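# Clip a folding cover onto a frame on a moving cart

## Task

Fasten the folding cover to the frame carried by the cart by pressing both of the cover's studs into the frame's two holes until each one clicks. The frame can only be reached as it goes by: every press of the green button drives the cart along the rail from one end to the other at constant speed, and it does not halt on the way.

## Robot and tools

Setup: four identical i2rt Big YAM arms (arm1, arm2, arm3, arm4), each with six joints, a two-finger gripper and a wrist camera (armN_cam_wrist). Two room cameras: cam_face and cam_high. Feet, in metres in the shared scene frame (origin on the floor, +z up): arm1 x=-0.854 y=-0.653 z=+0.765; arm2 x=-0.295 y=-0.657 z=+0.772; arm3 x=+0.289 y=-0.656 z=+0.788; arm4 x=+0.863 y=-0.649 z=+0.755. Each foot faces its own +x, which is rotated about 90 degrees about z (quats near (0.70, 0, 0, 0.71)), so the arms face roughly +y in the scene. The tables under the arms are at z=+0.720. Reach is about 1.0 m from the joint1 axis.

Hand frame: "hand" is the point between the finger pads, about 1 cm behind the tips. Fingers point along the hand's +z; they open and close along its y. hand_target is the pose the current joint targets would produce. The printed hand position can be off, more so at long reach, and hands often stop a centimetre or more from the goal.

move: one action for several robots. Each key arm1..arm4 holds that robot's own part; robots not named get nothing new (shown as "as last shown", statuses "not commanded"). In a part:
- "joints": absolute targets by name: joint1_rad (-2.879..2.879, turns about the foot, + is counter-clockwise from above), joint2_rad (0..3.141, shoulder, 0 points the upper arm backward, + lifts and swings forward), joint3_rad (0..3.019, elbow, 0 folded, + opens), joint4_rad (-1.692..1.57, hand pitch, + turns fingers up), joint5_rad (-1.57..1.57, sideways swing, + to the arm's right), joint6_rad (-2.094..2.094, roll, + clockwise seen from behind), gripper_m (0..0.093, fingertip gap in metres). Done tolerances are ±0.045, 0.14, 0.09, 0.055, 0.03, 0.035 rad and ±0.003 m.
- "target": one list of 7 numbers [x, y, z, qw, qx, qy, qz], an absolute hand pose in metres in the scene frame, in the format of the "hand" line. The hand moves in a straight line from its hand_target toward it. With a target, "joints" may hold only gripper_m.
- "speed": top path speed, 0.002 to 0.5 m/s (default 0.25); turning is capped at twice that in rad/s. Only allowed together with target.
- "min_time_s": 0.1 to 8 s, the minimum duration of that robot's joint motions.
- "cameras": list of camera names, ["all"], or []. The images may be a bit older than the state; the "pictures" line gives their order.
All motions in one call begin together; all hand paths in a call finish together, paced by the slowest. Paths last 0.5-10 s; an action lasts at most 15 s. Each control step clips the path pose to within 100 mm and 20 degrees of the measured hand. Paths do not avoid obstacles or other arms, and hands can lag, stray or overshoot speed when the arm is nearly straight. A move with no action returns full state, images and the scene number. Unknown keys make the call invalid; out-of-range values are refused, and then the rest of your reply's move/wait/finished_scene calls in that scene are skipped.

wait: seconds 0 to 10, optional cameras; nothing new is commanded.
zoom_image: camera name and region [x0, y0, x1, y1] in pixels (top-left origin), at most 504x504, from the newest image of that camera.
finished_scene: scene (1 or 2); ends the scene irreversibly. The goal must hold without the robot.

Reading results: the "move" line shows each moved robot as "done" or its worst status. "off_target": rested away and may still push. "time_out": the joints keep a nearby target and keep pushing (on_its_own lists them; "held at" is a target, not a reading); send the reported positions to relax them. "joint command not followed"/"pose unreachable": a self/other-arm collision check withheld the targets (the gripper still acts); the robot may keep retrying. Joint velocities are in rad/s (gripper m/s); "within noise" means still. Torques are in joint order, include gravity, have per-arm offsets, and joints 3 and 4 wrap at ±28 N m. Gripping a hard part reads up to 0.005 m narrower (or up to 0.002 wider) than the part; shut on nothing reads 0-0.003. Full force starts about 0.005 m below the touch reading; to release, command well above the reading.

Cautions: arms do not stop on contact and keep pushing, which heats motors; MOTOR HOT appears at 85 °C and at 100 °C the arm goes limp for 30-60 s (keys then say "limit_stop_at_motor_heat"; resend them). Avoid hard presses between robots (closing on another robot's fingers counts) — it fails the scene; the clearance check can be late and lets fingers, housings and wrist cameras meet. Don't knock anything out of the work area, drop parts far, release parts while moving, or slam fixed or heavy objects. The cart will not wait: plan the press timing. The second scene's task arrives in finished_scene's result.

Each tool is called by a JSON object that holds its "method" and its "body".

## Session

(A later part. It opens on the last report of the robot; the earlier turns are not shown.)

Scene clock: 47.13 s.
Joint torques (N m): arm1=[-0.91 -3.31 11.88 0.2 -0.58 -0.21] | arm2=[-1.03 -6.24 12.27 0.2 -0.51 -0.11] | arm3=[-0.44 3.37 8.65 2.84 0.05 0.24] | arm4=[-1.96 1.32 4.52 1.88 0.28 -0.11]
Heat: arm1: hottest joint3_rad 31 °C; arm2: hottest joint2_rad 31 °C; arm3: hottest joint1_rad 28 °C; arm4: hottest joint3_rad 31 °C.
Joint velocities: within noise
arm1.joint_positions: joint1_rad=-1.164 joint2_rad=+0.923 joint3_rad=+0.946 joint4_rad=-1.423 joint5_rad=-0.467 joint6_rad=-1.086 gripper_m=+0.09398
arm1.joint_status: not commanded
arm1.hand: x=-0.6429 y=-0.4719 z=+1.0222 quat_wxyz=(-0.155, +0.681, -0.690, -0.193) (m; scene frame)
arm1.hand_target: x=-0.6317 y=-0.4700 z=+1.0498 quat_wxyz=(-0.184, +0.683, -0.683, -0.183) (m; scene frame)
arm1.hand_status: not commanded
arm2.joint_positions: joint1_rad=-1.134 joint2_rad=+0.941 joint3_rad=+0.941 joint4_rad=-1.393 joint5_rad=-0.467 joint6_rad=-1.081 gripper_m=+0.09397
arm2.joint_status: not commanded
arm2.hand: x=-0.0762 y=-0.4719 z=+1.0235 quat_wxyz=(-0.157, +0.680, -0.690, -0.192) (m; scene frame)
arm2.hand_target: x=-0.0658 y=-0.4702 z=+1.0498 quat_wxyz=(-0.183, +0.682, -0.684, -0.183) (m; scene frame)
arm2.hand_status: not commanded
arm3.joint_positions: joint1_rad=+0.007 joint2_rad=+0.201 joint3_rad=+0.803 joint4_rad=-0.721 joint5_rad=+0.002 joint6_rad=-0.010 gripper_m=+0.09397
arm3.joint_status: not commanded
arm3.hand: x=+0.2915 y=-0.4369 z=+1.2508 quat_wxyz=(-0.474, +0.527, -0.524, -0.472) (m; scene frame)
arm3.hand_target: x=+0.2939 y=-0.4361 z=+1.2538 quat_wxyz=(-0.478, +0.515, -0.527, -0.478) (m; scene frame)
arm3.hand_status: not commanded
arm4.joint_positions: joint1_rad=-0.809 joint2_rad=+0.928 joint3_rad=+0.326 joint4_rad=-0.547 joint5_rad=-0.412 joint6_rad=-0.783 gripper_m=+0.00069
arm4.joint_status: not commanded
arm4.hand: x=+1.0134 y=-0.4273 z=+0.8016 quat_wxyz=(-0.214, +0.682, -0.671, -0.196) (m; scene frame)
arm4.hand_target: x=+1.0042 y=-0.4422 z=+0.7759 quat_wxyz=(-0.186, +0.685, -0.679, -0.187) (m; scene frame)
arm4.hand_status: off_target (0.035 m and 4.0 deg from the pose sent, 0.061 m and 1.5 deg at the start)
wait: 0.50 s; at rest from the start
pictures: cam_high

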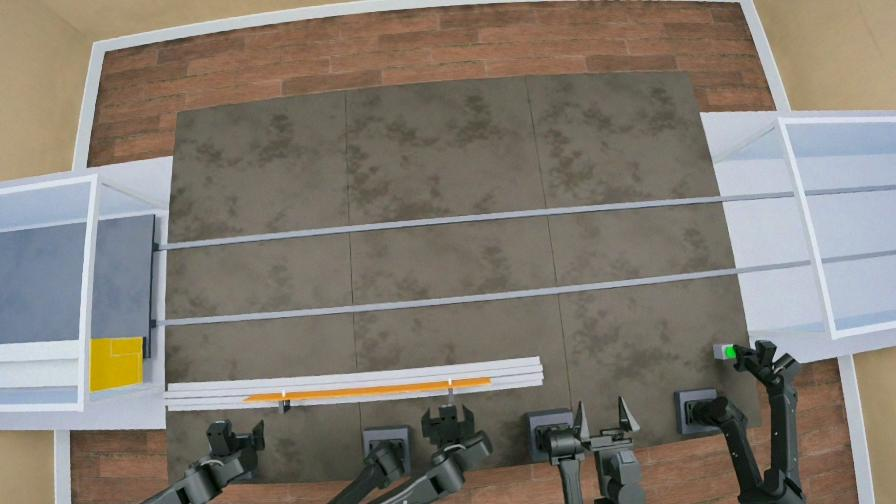

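{"method": "zoom_image", "body": {"camera": "cam_high", "region": [70, 190, 190, 410]}}

{"method": "move", "body": {"arm4": {"target": [1.008, -0.46, 0.88, -0.183, 0.683, -0.683, -0.183], "speed": 0.2}, "arm1": {"target": [-0.615, -0.47, 1.0, -0.183, 0.683, -0.683, -0.183]}, "arm2": {"target": [-0.06, -0.47, 1.0, -0.183, 0.683, -0.683, -0.183]}, "cameras": ["cam_high", "arm1_cam_wrist"]}}

{"method": "zoom_image", "body": {"camera": "cam_high", "region": [70, 190, 190, 410]}}

Scaled by 2.291.

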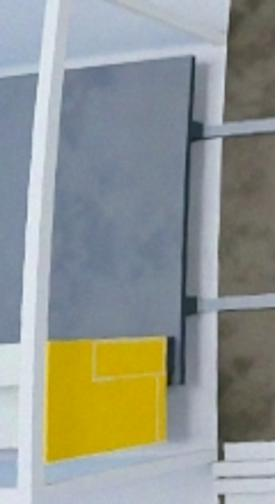

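Scene clock: 49.10 s.
Joint torques (N m): arm1=[-0.91 -3.43 7.19 1.18 -0.58 -0.21] | arm2=[-0.97 -5.66 7.62 1.31 -0.53 -0.07] | arm3=[-0.5 3.37 8.66 2.84 0.05 0.24] | arm4=[-2.37 -0.32 12.19 0.08 -0.64 -0.13]
Heat: arm1: hottest joint3_rad 31 °C; arm2: hottest joint2_rad 31 °C; arm3: hottest joint3_rad 29 °C; arm4: hottest joint3_rad 31 °C.
move: arm1 done; arm2 done; arm4 off_target
Joint velocities: within noise
arm1.joint_positions: joint1_rad=-1.190 joint2_rad=+0.962 joint3_rad=+0.907 joint4_rad=-1.313 joint5_rad=-0.473 joint6_rad=-1.117 gripper_m=+0.09398
arm1.joint_status: not commanded
arm1.hand: x=-0.6200 y=-0.4686 z=+1.0002 quat_wxyz=(-0.175, +0.683, -0.684, -0.185) (m; scene frame)
arm1.hand_target: x=-0.6153 y=-0.4701 z=+0.9995 quat_wxyz=(-0.183, +0.683, -0.683, -0.184) (m; scene frame)
arm1.hand_status: done (0.005 m and 1.0 deg from the pose sent, 0.036 m and 3.5 deg at the start)
arm2.joint_positions: joint1_rad=-1.140 joint2_rad=+0.944 joint3_rad=+0.886 joint4_rad=-1.288 joint5_rad=-0.468 joint6_rad=-1.093 gripper_m=+0.09397
arm2.joint_status: not commanded
arm2.hand: x=-0.0654 y=-0.4685 z=+1.0039 quat_wxyz=(-0.180, +0.684, -0.683, -0.183) (m; scene frame)
arm2.hand_target: x=-0.0605 y=-0.4701 z=+0.9993 quat_wxyz=(-0.182, +0.683, -0.683, -0.183) (m; scene frame)
arm2.hand_status: done (0.007 m and 0.4 deg from the pose sent, 0.029 m and 3.3 deg at the start)
arm3: as last shown
arm4.joint_positions: joint1_rad=-0.889 joint2_rad=+0.733 joint3_rad=+0.445 joint4_rad=-0.996 joint5_rad=-0.398 joint6_rad=-0.855 gripper_m=+0.00069
arm4.joint_status: not commanded
arm4.hand: x=+0.9990 y=-0.4666 z=+0.8576 quat_wxyz=(-0.163, +0.678, -0.693, -0.182) (m; scene frame)
arm4.hand_target: x=+1.0096 y=-0.4613 z=+0.8768 quat_wxyz=(-0.180, +0.681, -0.687, -0.180) (m; scene frame)
arm4.hand_status: off_target (0.025 m and 2.7 deg from the pose sent, 0.085 m and 4.0 deg at the start)
pictures: arm1_cam_wrist, cam_high

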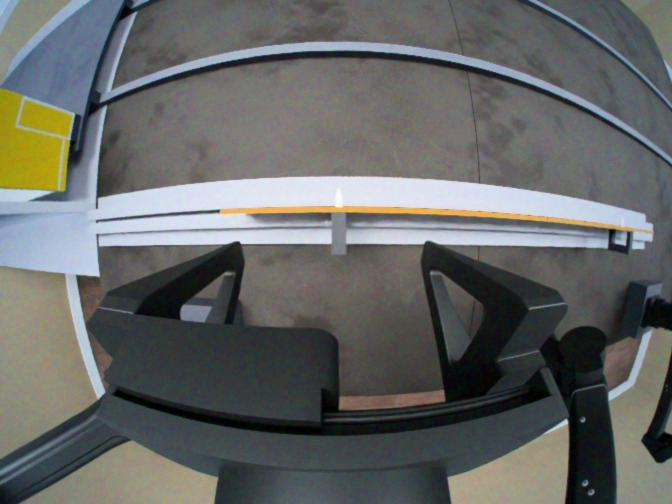

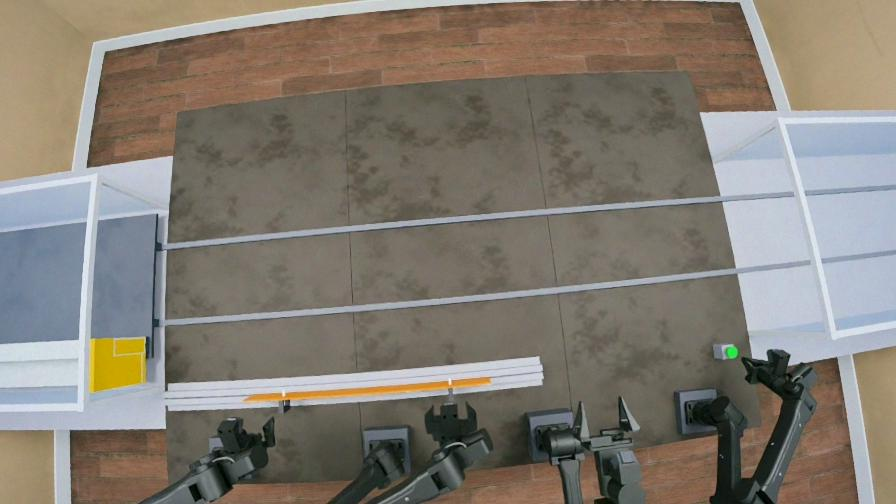

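Scaled by 2.291.

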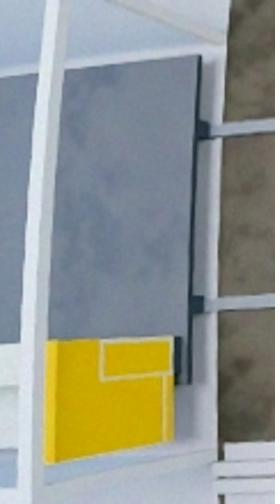

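{"method": "move", "body": {"arm1": {"joints": {"joint1_rad": 0.9, "joint2_rad": 0.2, "joint3_rad": 0.8, "joint4_rad": -0.7, "joint5_rad": 0, "joint6_rad": 0}}, "arm2": {"target": [-0.061, -0.49, 0.90, -0.2706, 0.6533, -0.6533, -0.2706]}, "cameras": ["arm1_cam_wrist", "arm2_cam_wrist", "cam_high", "cam_face"]}}

{"method": "zoom_image", "body": {"camera": "arm1_cam_wrist", "region": [60, 60, 460, 400]}}

{"method": "zoom_image", "body": {"camera": "cam_high", "region": [70, 190, 190, 410]}}

{"method": "zoom_image", "body": {"camera": "arm2_cam_wrist", "region": [230, 180, 450, 300]}}

Scene clock: 57.83 s.
Joint torques (N m): arm1=[1.14 5.95 7.77 2.71 0.19 0.04] | arm2=[-0.26 -5.6 7.24 1.29 -0.69 -0.06] | arm3=[-0.5 3.37 8.66 2.84 0.06 0.23] | arm4=[-2.55 -0.44 12.23 -0.01 -0.62 -0.13]
Heat: arm1: hottest joint3_rad 31 °C; arm2: hottest joint2_rad 31 °C; arm3: hottest joint3_rad 29 °C; arm4: hottest joint3_rad 35 °C.
move: arm1 done; arm2 done
Joint velocities: within noise
arm1.joint_positions: joint1_rad=+0.897 joint2_rad=+0.186 joint3_rad=+0.790 joint4_rad=-0.722 joint5_rad=-0.011 joint6_rad=-0.018 gripper_m=+0.09400
arm1.joint_status: all done
arm1.hand: x=-1.0327 y=-0.5214 z=+1.2201 quat_wxyz=(-0.216, +0.711, -0.228, -0.629) (m; scene frame)
arm1.hand_target: x=-1.0339 y=-0.5228 z=+1.2300 quat_wxyz=(-0.213, +0.703, -0.226, -0.640) (m; scene frame)
arm1.hand_status: not commanded
arm2.joint_positions: joint1_rad=-1.364 joint2_rad=+1.005 joint3_rad=+0.571 joint4_rad=-0.958 joint5_rad=-0.763 joint6_rad=-1.290 gripper_m=+0.09397
arm2.joint_status: not commanded
arm2.hand: x=-0.0656 y=-0.4887 z=+0.9019 quat_wxyz=(-0.264, +0.651, -0.656, -0.276) (m; scene frame)
arm2.hand_target: x=-0.0621 y=-0.4898 z=+0.9011 quat_wxyz=(-0.271, +0.653, -0.653, -0.272) (m; scene frame)
arm2.hand_status: done (0.005 m and 1.1 deg from the pose sent, 0.106 m and 15.3 deg at the start)
arm3, arm4: as last shown
arm4.joint_positions: joint1_rad=-0.889 joint2_rad=+0.733 joint3_rad=+0.445 joint4_rad=-0.996 joint5_rad=-0.398 joint6_rad=-0.856 gripper_m=+0.00069
pictures: arm1_cam_wrist, arm2_cam_wrist, cam_face, cam_high

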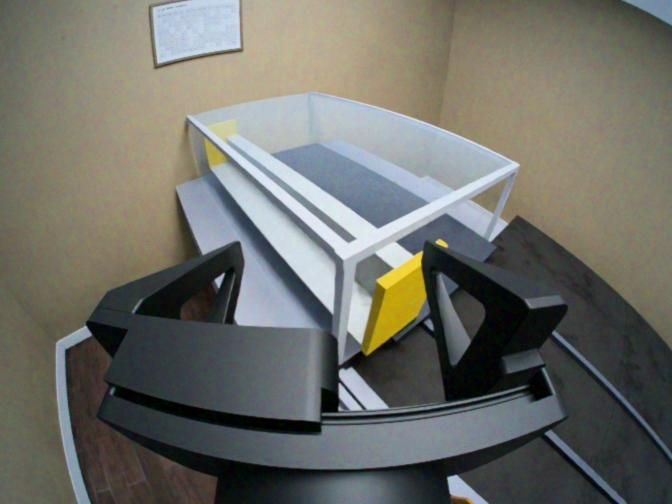

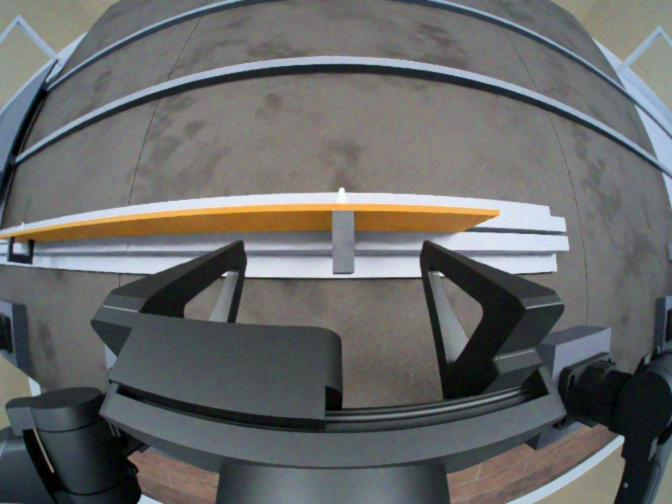

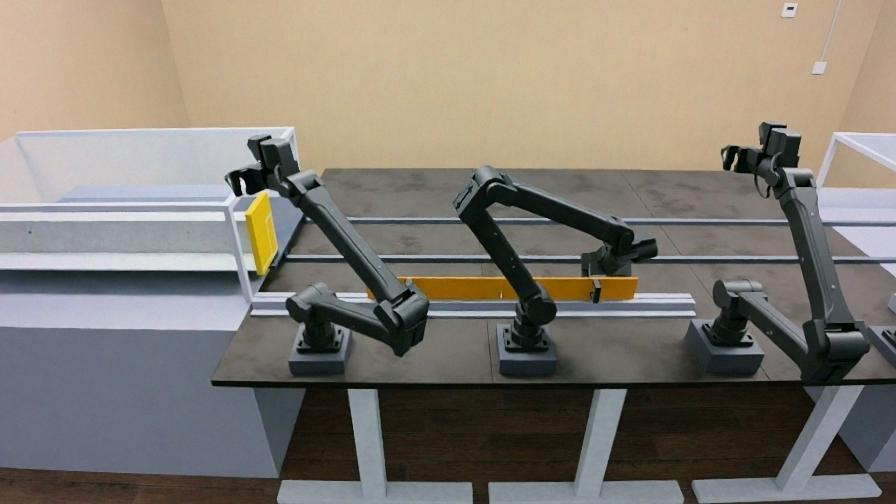

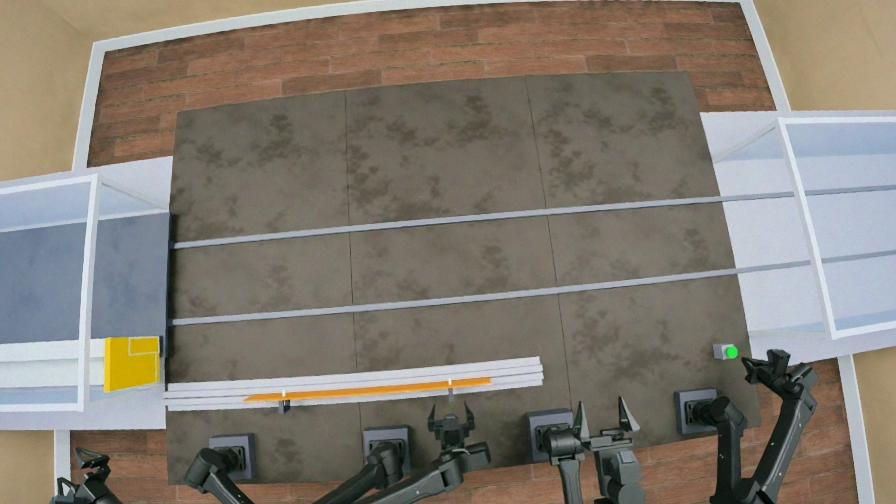

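Scaled by 1.260 from the camera's 672x504 image, which has a finer 960x720 frame.

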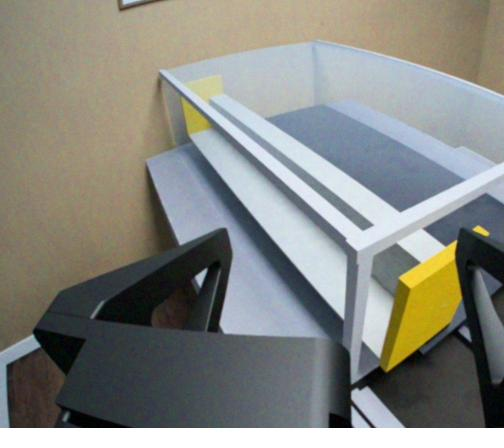

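Scaled by 2.291.

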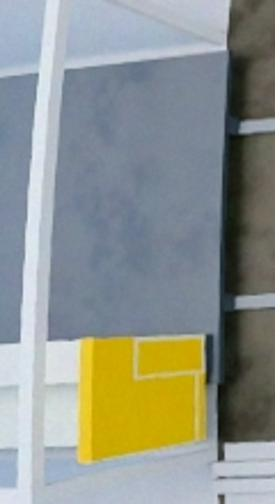

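Scaled by 2.291 from the camera's 672x504 image, which has a finer 960x720 frame.

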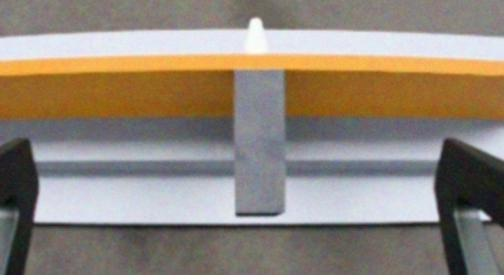

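{"method": "zoom_image", "body": {"camera": "arm1_cam_wrist", "region": [200, 120, 460, 380]}}

{"method": "zoom_image", "body": {"camera": "cam_face", "region": [0, 180, 280, 300]}}

Scaled by 1.938 from the camera's 672x504 image, which has a finer 960x720 frame.

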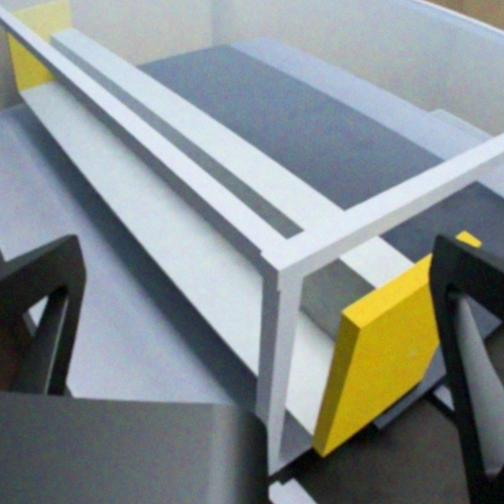

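Scaled by 1.800.

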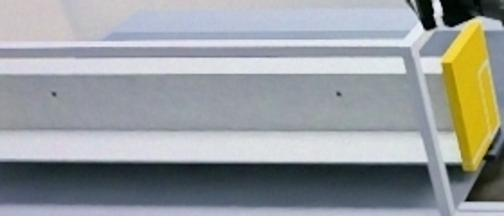

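{"method": "move", "body": {"arm1": {"joints": {"joint1_rad": -1.36, "joint2_rad": 1.0, "joint3_rad": 0.57, "joint4_rad": -0.96, "joint5_rad": -0.76, "joint6_rad": -1.29}}, "arm2": {"target": [-0.061, -0.465, 0.84, -0.2706, 0.6533, -0.6533, -0.2706]}}}

{"method": "move", "body": {"arm1": {"target": [-0.614, -0.465, 0.84, -0.2706, 0.6533, -0.6533, -0.2706]}, "cameras": ["arm1_cam_wrist", "arm2_cam_wrist", "cam_high"]}}

{"method": "zoom_image", "body": {"camera": "arm1_cam_wrist", "region": [220, 140, 450, 310]}}

{"method": "zoom_image", "body": {"camera": "arm2_cam_wrist", "region": [220, 140, 450, 310]}}

{"method": "zoom_image", "body": {"camera": "cam_high", "region": [70, 190, 190, 410]}}

Scene clock: 67.70 s.
Joint torques (N m): arm1=[-0.62 -3.6 6.97 0.21 -0.76 -0.2] | arm2=[0.5 -7.18 6.09 1.48 -0.37 0.12] | arm3=[-0.56 3.37 8.66 2.82 0.06 0.24] | arm4=[-2.02 -0.85 12.45 0.14 -0.59 -0.13]
Heat: arm1: hottest joint3_rad 31 °C; arm2: hottest joint2_rad 31 °C; arm3: hottest joint3_rad 29 °C; arm4: hottest joint3_rad 38 °C.
move: arm1 done; arm2 done
Joint velocities: within noise
arm1.joint_positions: joint1_rad=-1.357 joint2_rad=+1.013 joint3_rad=+0.565 joint4_rad=-0.951 joint5_rad=-0.746 joint6_rad=-1.272 gripper_m=+0.09404
arm1.joint_status: all done
arm1.hand: x=-0.6314 y=-0.4791 z=+0.8889 quat_wxyz=(-0.251, +0.658, -0.654, -0.277) (m; scene frame)
arm1.hand_target: x=-0.6297 y=-0.4806 z=+0.8923 quat_wxyz=(-0.255, +0.658, -0.652, -0.276) (m; scene frame)
arm1.hand_status: not commanded
arm2.joint_positions: joint1_rad=-1.284 joint2_rad=+1.142 joint3_rad=+0.467 joint4_rad=-0.627 joint5_rad=-0.744 joint6_rad=-1.190 gripper_m=+0.09397
arm2.joint_status: not commanded
arm2.hand: x=-0.0602 y=-0.4675 z=+0.8424 quat_wxyz=(-0.271, +0.655, -0.651, -0.270) (m; scene frame)
arm2.hand_target: x=-0.0617 y=-0.4652 z=+0.8401 quat_wxyz=(-0.271, +0.656, -0.651, -0.270) (m; scene frame)
arm2.hand_status: done (0.004 m and 0.3 deg from the pose sent, 0.066 m and 1.1 deg at the start)
arm3, arm4: as last shown
pictures: none

Scene clock: 68.83 s.
Joint torques (N m): arm1=[1.38 -4.54 5.65 1.28 -0.51 0.04] | arm2=[0.79 -6.77 6.11 1.44 -0.32 0.16] | arm3=[-0.56 3.37 8.66 2.84 0.05 0.24] | arm4=[-2.37 -0.32 12.44 0.18 -0.64 -0.11]
Heat: arm1: hottest joint3_rad 31 °C; arm2: hottest joint2_rad 31 °C; arm3: hottest joint3_rad 30 °C; arm4: hottest joint3_rad 38 °C.
move: arm1 done
Joint velocities: within noise
arm1.joint_positions: joint1_rad=-1.335 joint2_rad=+1.150 joint3_rad=+0.491 joint4_rad=-0.670 joint5_rad=-0.748 joint6_rad=-1.217 gripper_m=+0.09404
arm1.joint_status: not commanded
arm1.hand: x=-0.6142 y=-0.4685 z=+0.8400 quat_wxyz=(-0.268, +0.654, -0.654, -0.271) (m; scene frame)
arm1.hand_target: x=-0.6151 y=-0.4646 z=+0.8402 quat_wxyz=(-0.271, +0.656, -0.650, -0.271) (m; scene frame)
arm1.hand_status: done (0.003 m and 0.3 deg from the pose sent, 0.054 m and 2.5 deg at the start)
arm2, arm3, arm4: as last shown
pictures: arm1_cam_wrist, arm2_cam_wrist, cam_high

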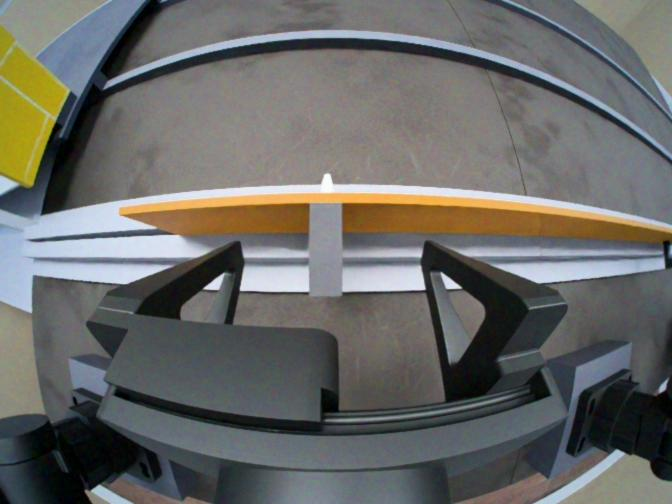

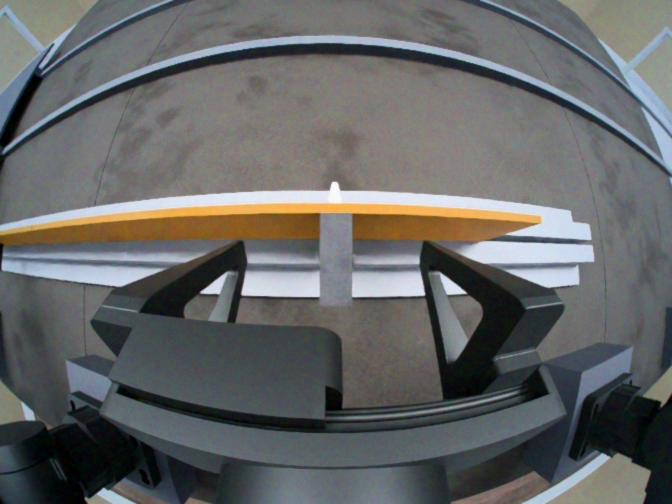

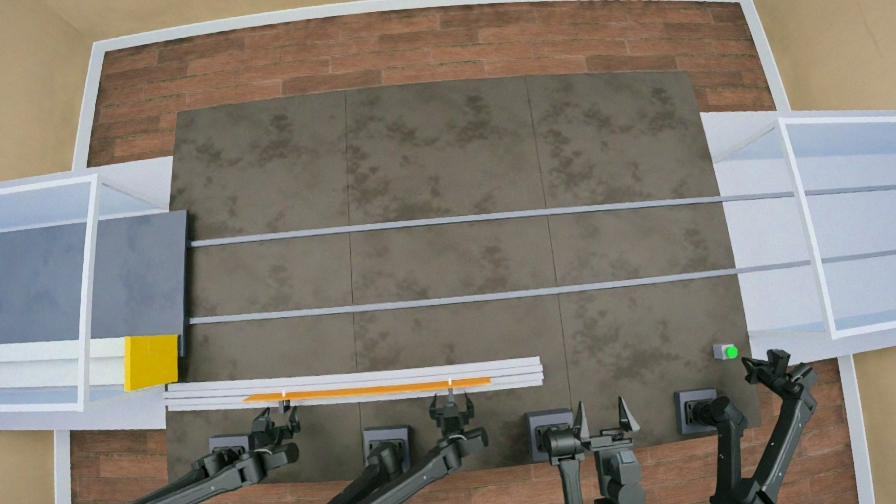

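Scaled by 2.191 from the camera's 672x504 image, which has a finer 960x720 frame.

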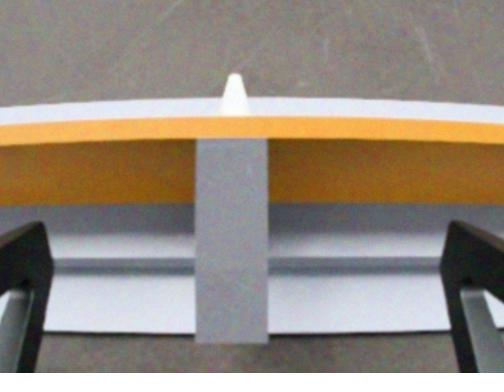

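Scaled by 2.191 from the camera's 672x504 image, which has a finer 960x720 frame.

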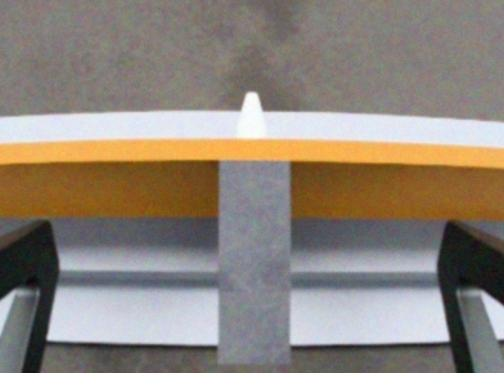

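Scaled by 2.291.

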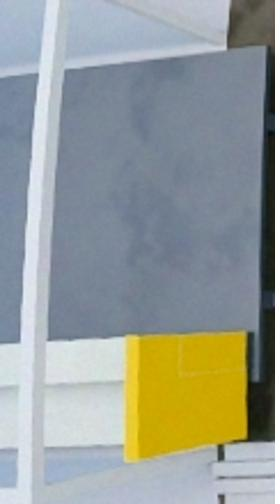

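{"method": "move", "body": {"arm1": {"target": [-0.6186, -0.4635, 0.803, -0.2706, 0.6533, -0.6533, -0.2706], "speed": 0.1}, "arm2": {"target": [-0.0592, -0.466, 0.803, -0.2706, 0.6533, -0.6533, -0.2706], "speed": 0.1}, "cameras": ["arm1_cam_wrist", "arm2_cam_wrist", "cam_face"]}}

{"method": "zoom_image", "body": {"camera": "arm1_cam_wrist", "region": [220, 140, 450, 310]}}

{"method": "zoom_image", "body": {"camera": "arm2_cam_wrist", "region": [220, 140, 450, 310]}}

{"method": "zoom_image", "body": {"camera": "cam_face", "region": [360, 230, 700, 340]}}

Scene clock: 73.10 s.
Joint torques (N m): arm1=[1.49 -4.42 4.81 1.29 -0.36 0.03] | arm2=[0.44 -7.41 5.04 1.33 -0.42 0.13] | arm3=[-0.44 3.31 8.64 2.84 0.06 0.24] | arm4=[-2.55 -1.26 12.34 0.09 -0.64 -0.12]
Heat: arm1: hottest joint3_rad 31 °C; arm2: hottest joint2_rad 31 °C; arm3: hottest joint3_rad 30 °C; arm4: hottest joint3_rad 39 °C.
move: arm1 done; arm2 done
Joint velocities: within noise
arm1.joint_positions: joint1_rad=-1.331 joint2_rad=+1.239 joint3_rad=+0.430 joint4_rad=-0.503 joint5_rad=-0.746 joint6_rad=-1.198 gripper_m=+0.09404
arm1.joint_status: not commanded
arm1.hand: x=-0.6165 y=-0.4678 z=+0.8048 quat_wxyz=(-0.272, +0.651, -0.656, -0.270) (m; scene frame)
arm1.hand_target: x=-0.6185 y=-0.4645 z=+0.8031 quat_wxyz=(-0.271, +0.653, -0.654, -0.270) (m; scene frame)
arm1.hand_status: done (0.005 m and 0.4 deg from the pose sent, 0.038 m and 0.3 deg at the start)
arm2.joint_positions: joint1_rad=-1.284 joint2_rad=+1.258 joint3_rad=+0.424 joint4_rad=-0.466 joint5_rad=-0.744 joint6_rad=-1.190 gripper_m=+0.09397
arm2.joint_status: not commanded
arm2.hand: x=-0.0577 y=-0.4666 z=+0.8067 quat_wxyz=(-0.272, +0.655, -0.651, -0.270) (m; scene frame)
arm2.hand_target: x=-0.0596 y=-0.4662 z=+0.8032 quat_wxyz=(-0.271, +0.653, -0.653, -0.271) (m; scene frame)
arm2.hand_status: done (0.004 m and 0.4 deg from the pose sent, 0.039 m and 0.3 deg at the start)
arm3, arm4: as last shown
pictures: arm1_cam_wrist, arm2_cam_wrist, cam_face

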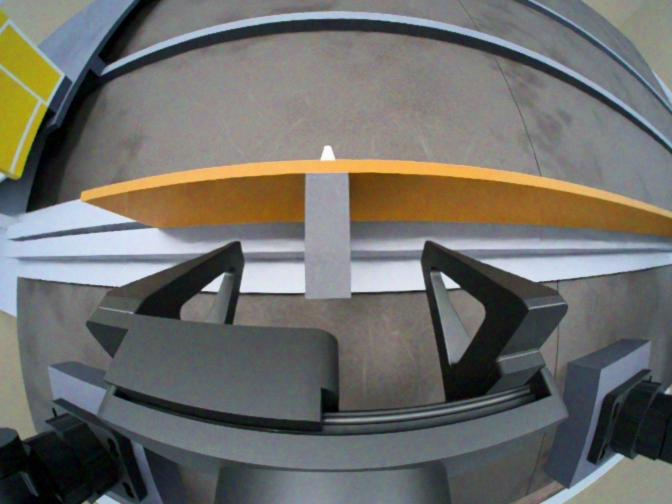

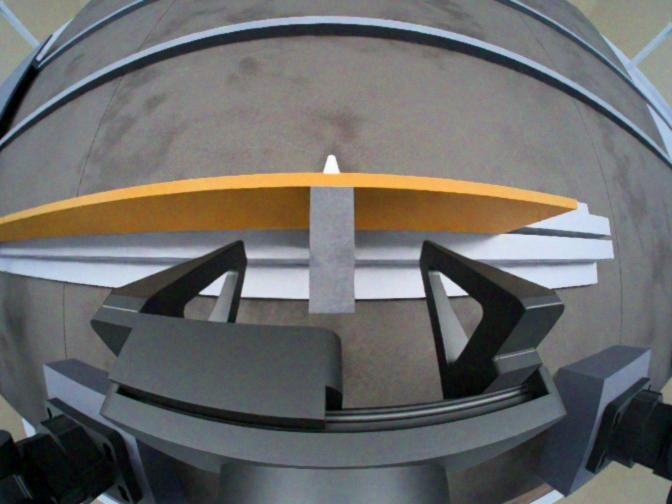

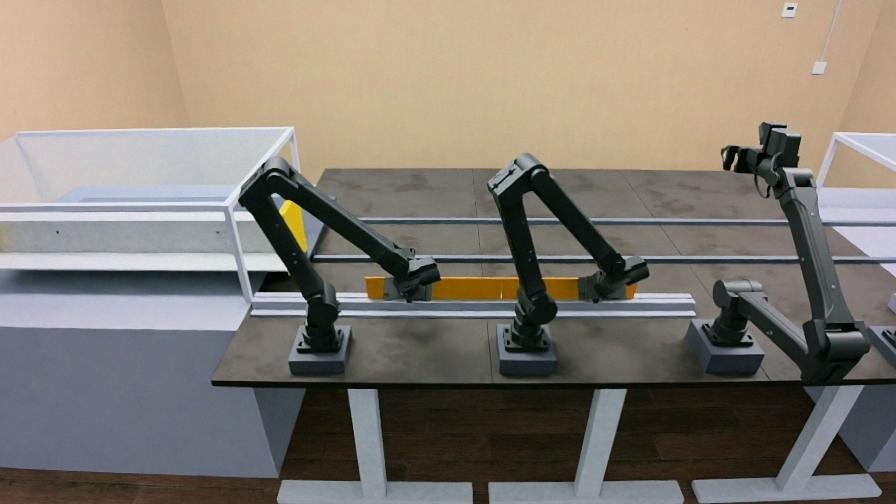

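Scaled by 2.191 from the camera's 672x504 image, which has a finer 960x720 frame.

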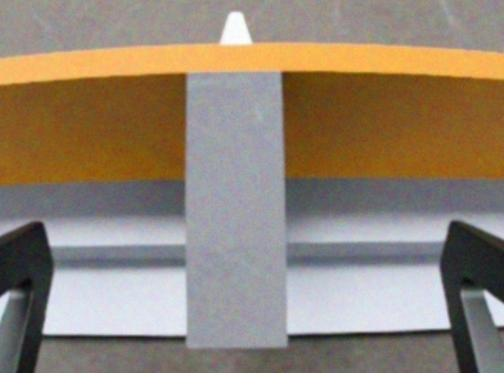

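Scaled by 2.191 from the camera's 672x504 image, which has a finer 960x720 frame.

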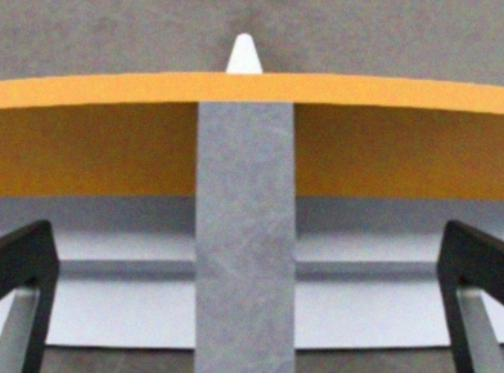

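Scaled by 1.482.

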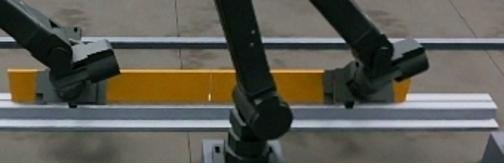

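{"method": "move", "body": {"arm1": {"target": [-0.6205, -0.463, 0.800, -0.2706, 0.6533, -0.6533, -0.2706], "speed": 0.1, "joints": {"gripper_m": 0.006}}, "arm2": {"target": [-0.0597, -0.469, 0.800, -0.2706, 0.6533, -0.6533, -0.2706], "speed": 0.1, "joints": {"gripper_m": 0.006}}}}

{"method": "wait", "body": {"seconds": 0.5, "cameras": ["arm1_cam_wrist", "arm2_cam_wrist", "cam_high"]}}

Scene clock: 75.63 s.
Joint torques (N m): arm1=[1.55 -4.01 4.45 1.61 -0.27 0.07] | arm2=[-0.03 -6.12 4.83 1.36 -0.47 -0.03] | arm3=[-0.5 3.37 8.62 2.85 0.06 0.24] | arm4=[-2.08 -0.5 12.31 0.17 -0.64 -0.09]
Heat: arm1: hottest joint3_rad 31 °C; arm2: hottest joint2_rad 31 °C; arm3: hottest joint3_rad 30 °C; arm4: hottest joint3_rad 40 °C.
move: arm1 off_target; arm2 off_target
Joint velocities: within noise
arm1.joint_positions: joint1_rad=-1.328 joint2_rad=+1.239 joint3_rad=+0.426 joint4_rad=-0.495 joint5_rad=-0.749 joint6_rad=-1.195 gripper_m=+0.01533
arm1.joint_status: gripper_m off_target (ended at +0.01535, target +0.00600)
arm1.hand: x=-0.6172 y=-0.4667 z=+0.8046 quat_wxyz=(-0.273, +0.651, -0.654, -0.271) (m; scene frame)
arm1.hand_target: x=-0.6206 y=-0.4635 z=+0.8002 quat_wxyz=(-0.271, +0.653, -0.654, -0.271) (m; scene frame)
arm1.hand_status: done (0.007 m and 0.4 deg from the pose sent, 0.008 m and 0.4 deg at the start)
arm2.joint_positions: joint1_rad=-1.284 joint2_rad=+1.258 joint3_rad=+0.424 joint4_rad=-0.464 joint5_rad=-0.746 joint6_rad=-1.184 gripper_m=+0.01609
arm2.joint_status: gripper_m off_target (ended at +0.01611, target +0.00600)
arm2.hand: x=-0.0575 y=-0.4664 z=+0.8069 quat_wxyz=(-0.272, +0.653, -0.653, -0.271) (m; scene frame)
arm2.hand_target: x=-0.0597 y=-0.4690 z=+0.8005 quat_wxyz=(-0.270, +0.652, -0.655, -0.271) (m; scene frame)
arm2.hand_status: done (0.008 m and 0.2 deg from the pose sent, 0.007 m and 0.4 deg at the start)
arm3, arm4: as last shown
pictures: none

Scene clock: 76.13 s.
Joint torques (N m): arm1=[1.61 -4.01 4.45 1.63 -0.27 0.08] | arm2=[0.03 -6.71 4.92 1.37 -0.46 -0.02] | arm3=[-0.5 3.37 8.65 2.82 0.06 0.24] | arm4=[-2.2 -0.85 12.25 0.18 -0.61 -0.11]
Heat: arm1: hottest joint3_rad 31 °C; arm2: hottest joint2_rad 31 °C; arm3: hottest joint3_rad 30 °C; arm4: hottest joint3_rad 40 °C.
Joint velocities: within noise
arm1.joint_positions: joint1_rad=-1.328 joint2_rad=+1.239 joint3_rad=+0.426 joint4_rad=-0.495 joint5_rad=-0.749 joint6_rad=-1.195 gripper_m=+0.01533
arm1.joint_status: gripper_m off_target (ended at +0.01535, target +0.00600)
arm1.hand: x=-0.6172 y=-0.4667 z=+0.8046 quat_wxyz=(-0.273, +0.651, -0.654, -0.271) (m; scene frame)
arm1.hand_target: x=-0.6206 y=-0.4635 z=+0.8002 quat_wxyz=(-0.271, +0.653, -0.654, -0.271) (m; scene frame)
arm1.hand_status: done (0.007 m and 0.4 deg from the pose sent, 0.008 m and 0.4 deg at the start)
arm2.joint_positions: joint1_rad=-1.284 joint2_rad=+1.258 joint3_rad=+0.424 joint4_rad=-0.464 joint5_rad=-0.746 joint6_rad=-1.184 gripper_m=+0.01609
arm2.joint_status: gripper_m off_target (ended at +0.01611, target +0.00600)
arm2.hand: x=-0.0575 y=-0.4664 z=+0.8069 quat_wxyz=(-0.272, +0.653, -0.653, -0.271) (m; scene frame)
arm2.hand_target: x=-0.0597 y=-0.4690 z=+0.8005 quat_wxyz=(-0.270, +0.652, -0.655, -0.271) (m; scene frame)
arm2.hand_status: done (0.008 m and 0.2 deg from the pose sent, 0.007 m and 0.4 deg at the start)
arm3.joint_positions: joint1_rad=+0.007 joint2_rad=+0.201 joint3_rad=+0.803 joint4_rad=-0.721 joint5_rad=+0.002 joint6_rad=-0.010 gripper_m=+0.09397
arm3.joint_status: not commanded
arm3.hand: x=+0.2915 y=-0.4369 z=+1.2508 quat_wxyz=(-0.474, +0.527, -0.524, -0.472) (m; scene frame)
arm3.hand_target: x=+0.2939 y=-0.4361 z=+1.2538 quat_wxyz=(-0.478, +0.515, -0.527, -0.478) (m; scene frame)
arm3.hand_status: not commanded
arm4.joint_positions: joint1_rad=-0.889 joint2_rad=+0.733 joint3_rad=+0.445 joint4_rad=-0.996 joint5_rad=-0.398 joint6_rad=-0.856 gripper_m=+0.00069
arm4.joint_status: not commanded
arm4.hand: x=+0.9990 y=-0.4666 z=+0.8576 quat_wxyz=(-0.163, +0.678, -0.693, -0.182) (m; scene frame)
arm4.hand_target: x=+1.0096 y=-0.4613 z=+0.8768 quat_wxyz=(-0.180, +0.681, -0.687, -0.180) (m; scene frame)
arm4.hand_status: not commanded
wait: 0.50 s; at rest by 0.27 s
pictures: arm1_cam_wrist, arm2_cam_wrist, cam_high

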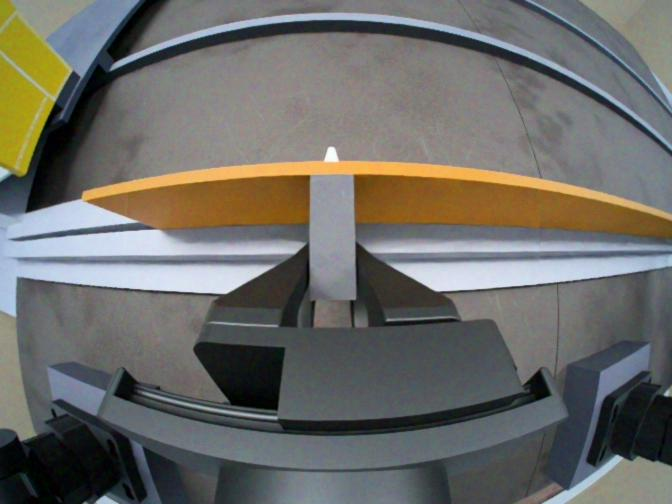

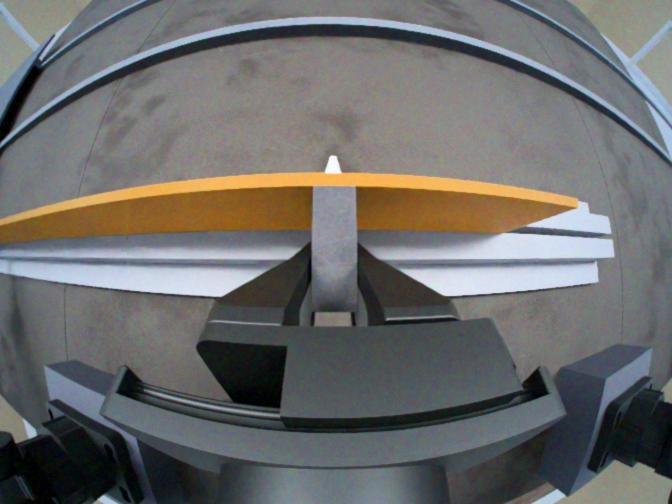

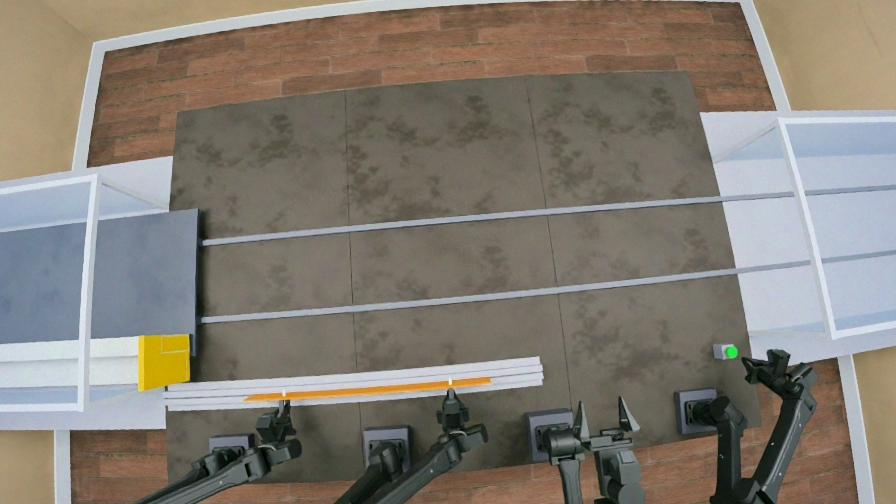

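{"method": "move", "body": {"arm1": {"target": [-0.6195, -0.466, 0.94, -0.2706, 0.6533, -0.6533, -0.2706], "speed": 0.08}, "arm2": {"target": [-0.0597, -0.4685, 0.94, -0.2706, 0.6533, -0.6533, -0.2706], "speed": 0.08}, "cameras": ["arm1_cam_wrist", "arm2_cam_wrist", "cam_face", "cam_high"]}}

Scene clock: 84.47 s.
Joint torques (N m): arm1=[0.15 -4.25 12.25 -0.01 -1.27 -0.06] | arm2=[-0.09 -8.18 13.59 -0.38 -1.56 0.33] | arm3=[-0.5 3.37 8.68 2.82 0.06 0.24] | arm4=[-2.26 -0.62 12.34 0.02 -0.67 -0.12]
Heat: arm1: hottest joint3_rad 31 °C; arm2: hottest joint2_rad 31 °C; arm3: hottest joint3_rad 30 °C; arm4: hottest joint3_rad 41 °C.
move: arm1 off_target; arm2 off_target
Joint velocities: within noise
arm1.joint_positions: joint1_rad=-1.319 joint2_rad=+0.970 joint3_rad=+0.586 joint4_rad=-1.000 joint5_rad=-0.726 joint6_rad=-1.198 gripper_m=+0.01533
arm1.joint_status: not commanded
arm1.hand: x=-0.6393 y=-0.4738 z=+0.9033 quat_wxyz=(-0.237, +0.649, -0.666, -0.279) (m; scene frame)
arm1.hand_target: x=-0.6197 y=-0.4662 z=+0.9388 quat_wxyz=(-0.271, +0.654, -0.653, -0.270) (m; scene frame)
arm1.hand_status: off_target (0.042 m and 4.3 deg from the pose sent, 0.135 m and 0.4 deg at the start)
arm2.joint_positions: joint1_rad=-1.275 joint2_rad=+0.982 joint3_rad=+0.550 joint4_rad=-0.945 joint5_rad=-0.715 joint6_rad=-1.233 gripper_m=+0.01625
arm2.joint_status: not commanded
arm2.hand: x=-0.0834 y=-0.4759 z=+0.8942 quat_wxyz=(-0.240, +0.667, -0.651, -0.271) (m; scene frame)
arm2.hand_target: x=-0.0594 y=-0.4685 z=+0.9376 quat_wxyz=(-0.275, +0.656, -0.650, -0.268) (m; scene frame)
arm2.hand_status: off_target (0.052 m and 3.9 deg from the pose sent, 0.133 m and 0.2 deg at the start)
arm3, arm4: as last shown
pictures: arm1_cam_wrist, arm2_cam_wrist, cam_face, cam_high

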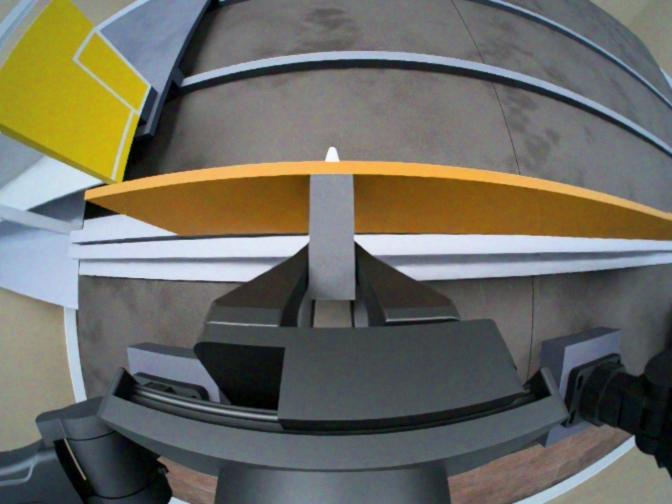

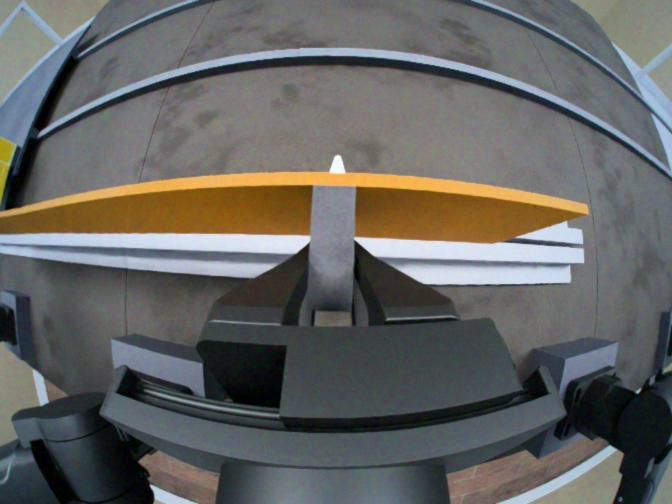

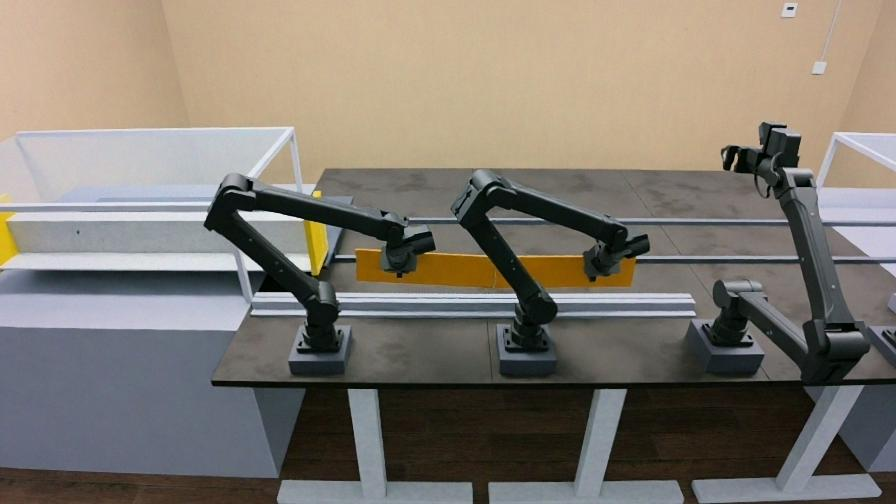

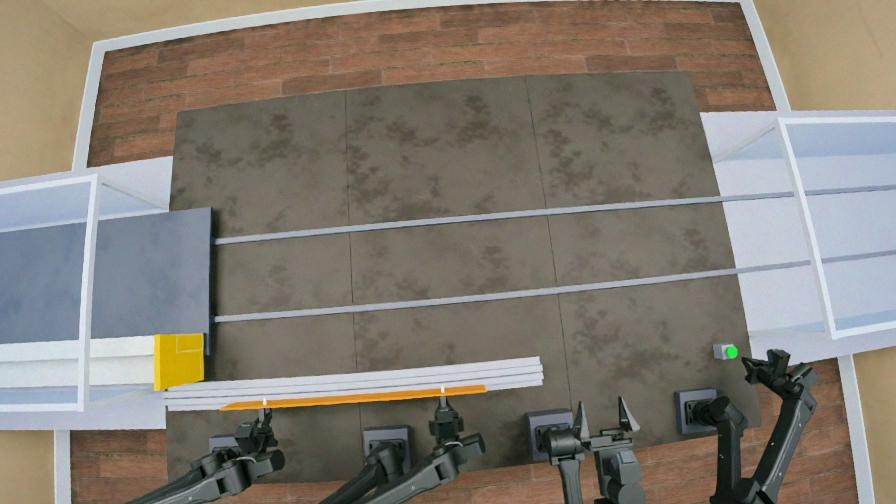

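{"method": "zoom_image", "body": {"camera": "arm1_cam_wrist", "region": [0, 0, 240, 260]}}

{"method": "zoom_image", "body": {"camera": "cam_face", "region": [0, 160, 360, 310]}}

Scaled by 1.938 from the camera's 672x504 image, which has a finer 960x720 frame.

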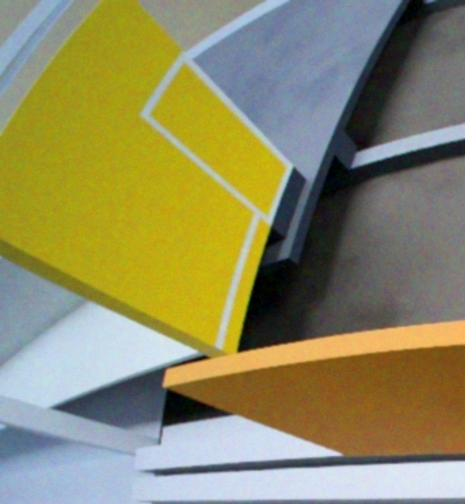

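Scaled by 1.400.

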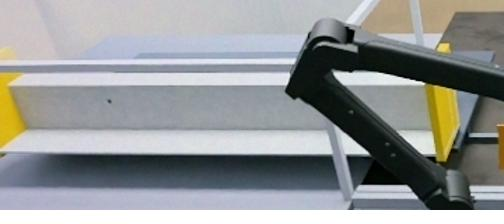

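{"method": "zoom_image", "body": {"camera": "arm1_cam_wrist", "region": [500, 290, 672, 470]}}

{"method": "zoom_image", "body": {"camera": "arm1_cam_wrist", "region": [60, 310, 260, 490]}}

{"method": "zoom_image", "body": {"camera": "arm2_cam_wrist", "region": [0, 260, 230, 460]}}

Scaled by 2.800 from the camera's 672x504 image, which has a finer 960x720 frame.

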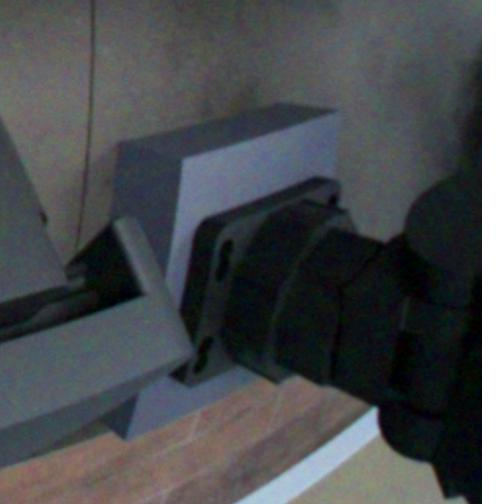

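Scaled by 2.520 from the camera's 672x504 image, which has a finer 960x720 frame.

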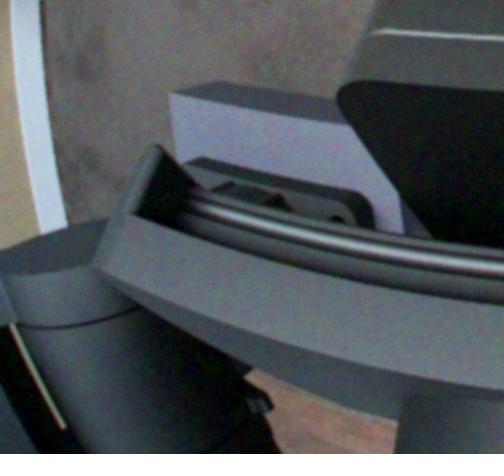

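Scaled by 2.191 from the camera's 672x504 image, which has a finer 960x720 frame.

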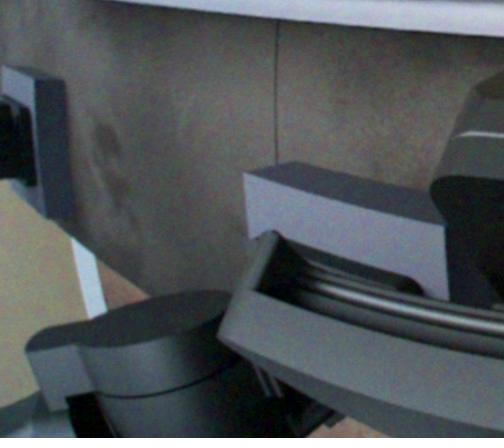

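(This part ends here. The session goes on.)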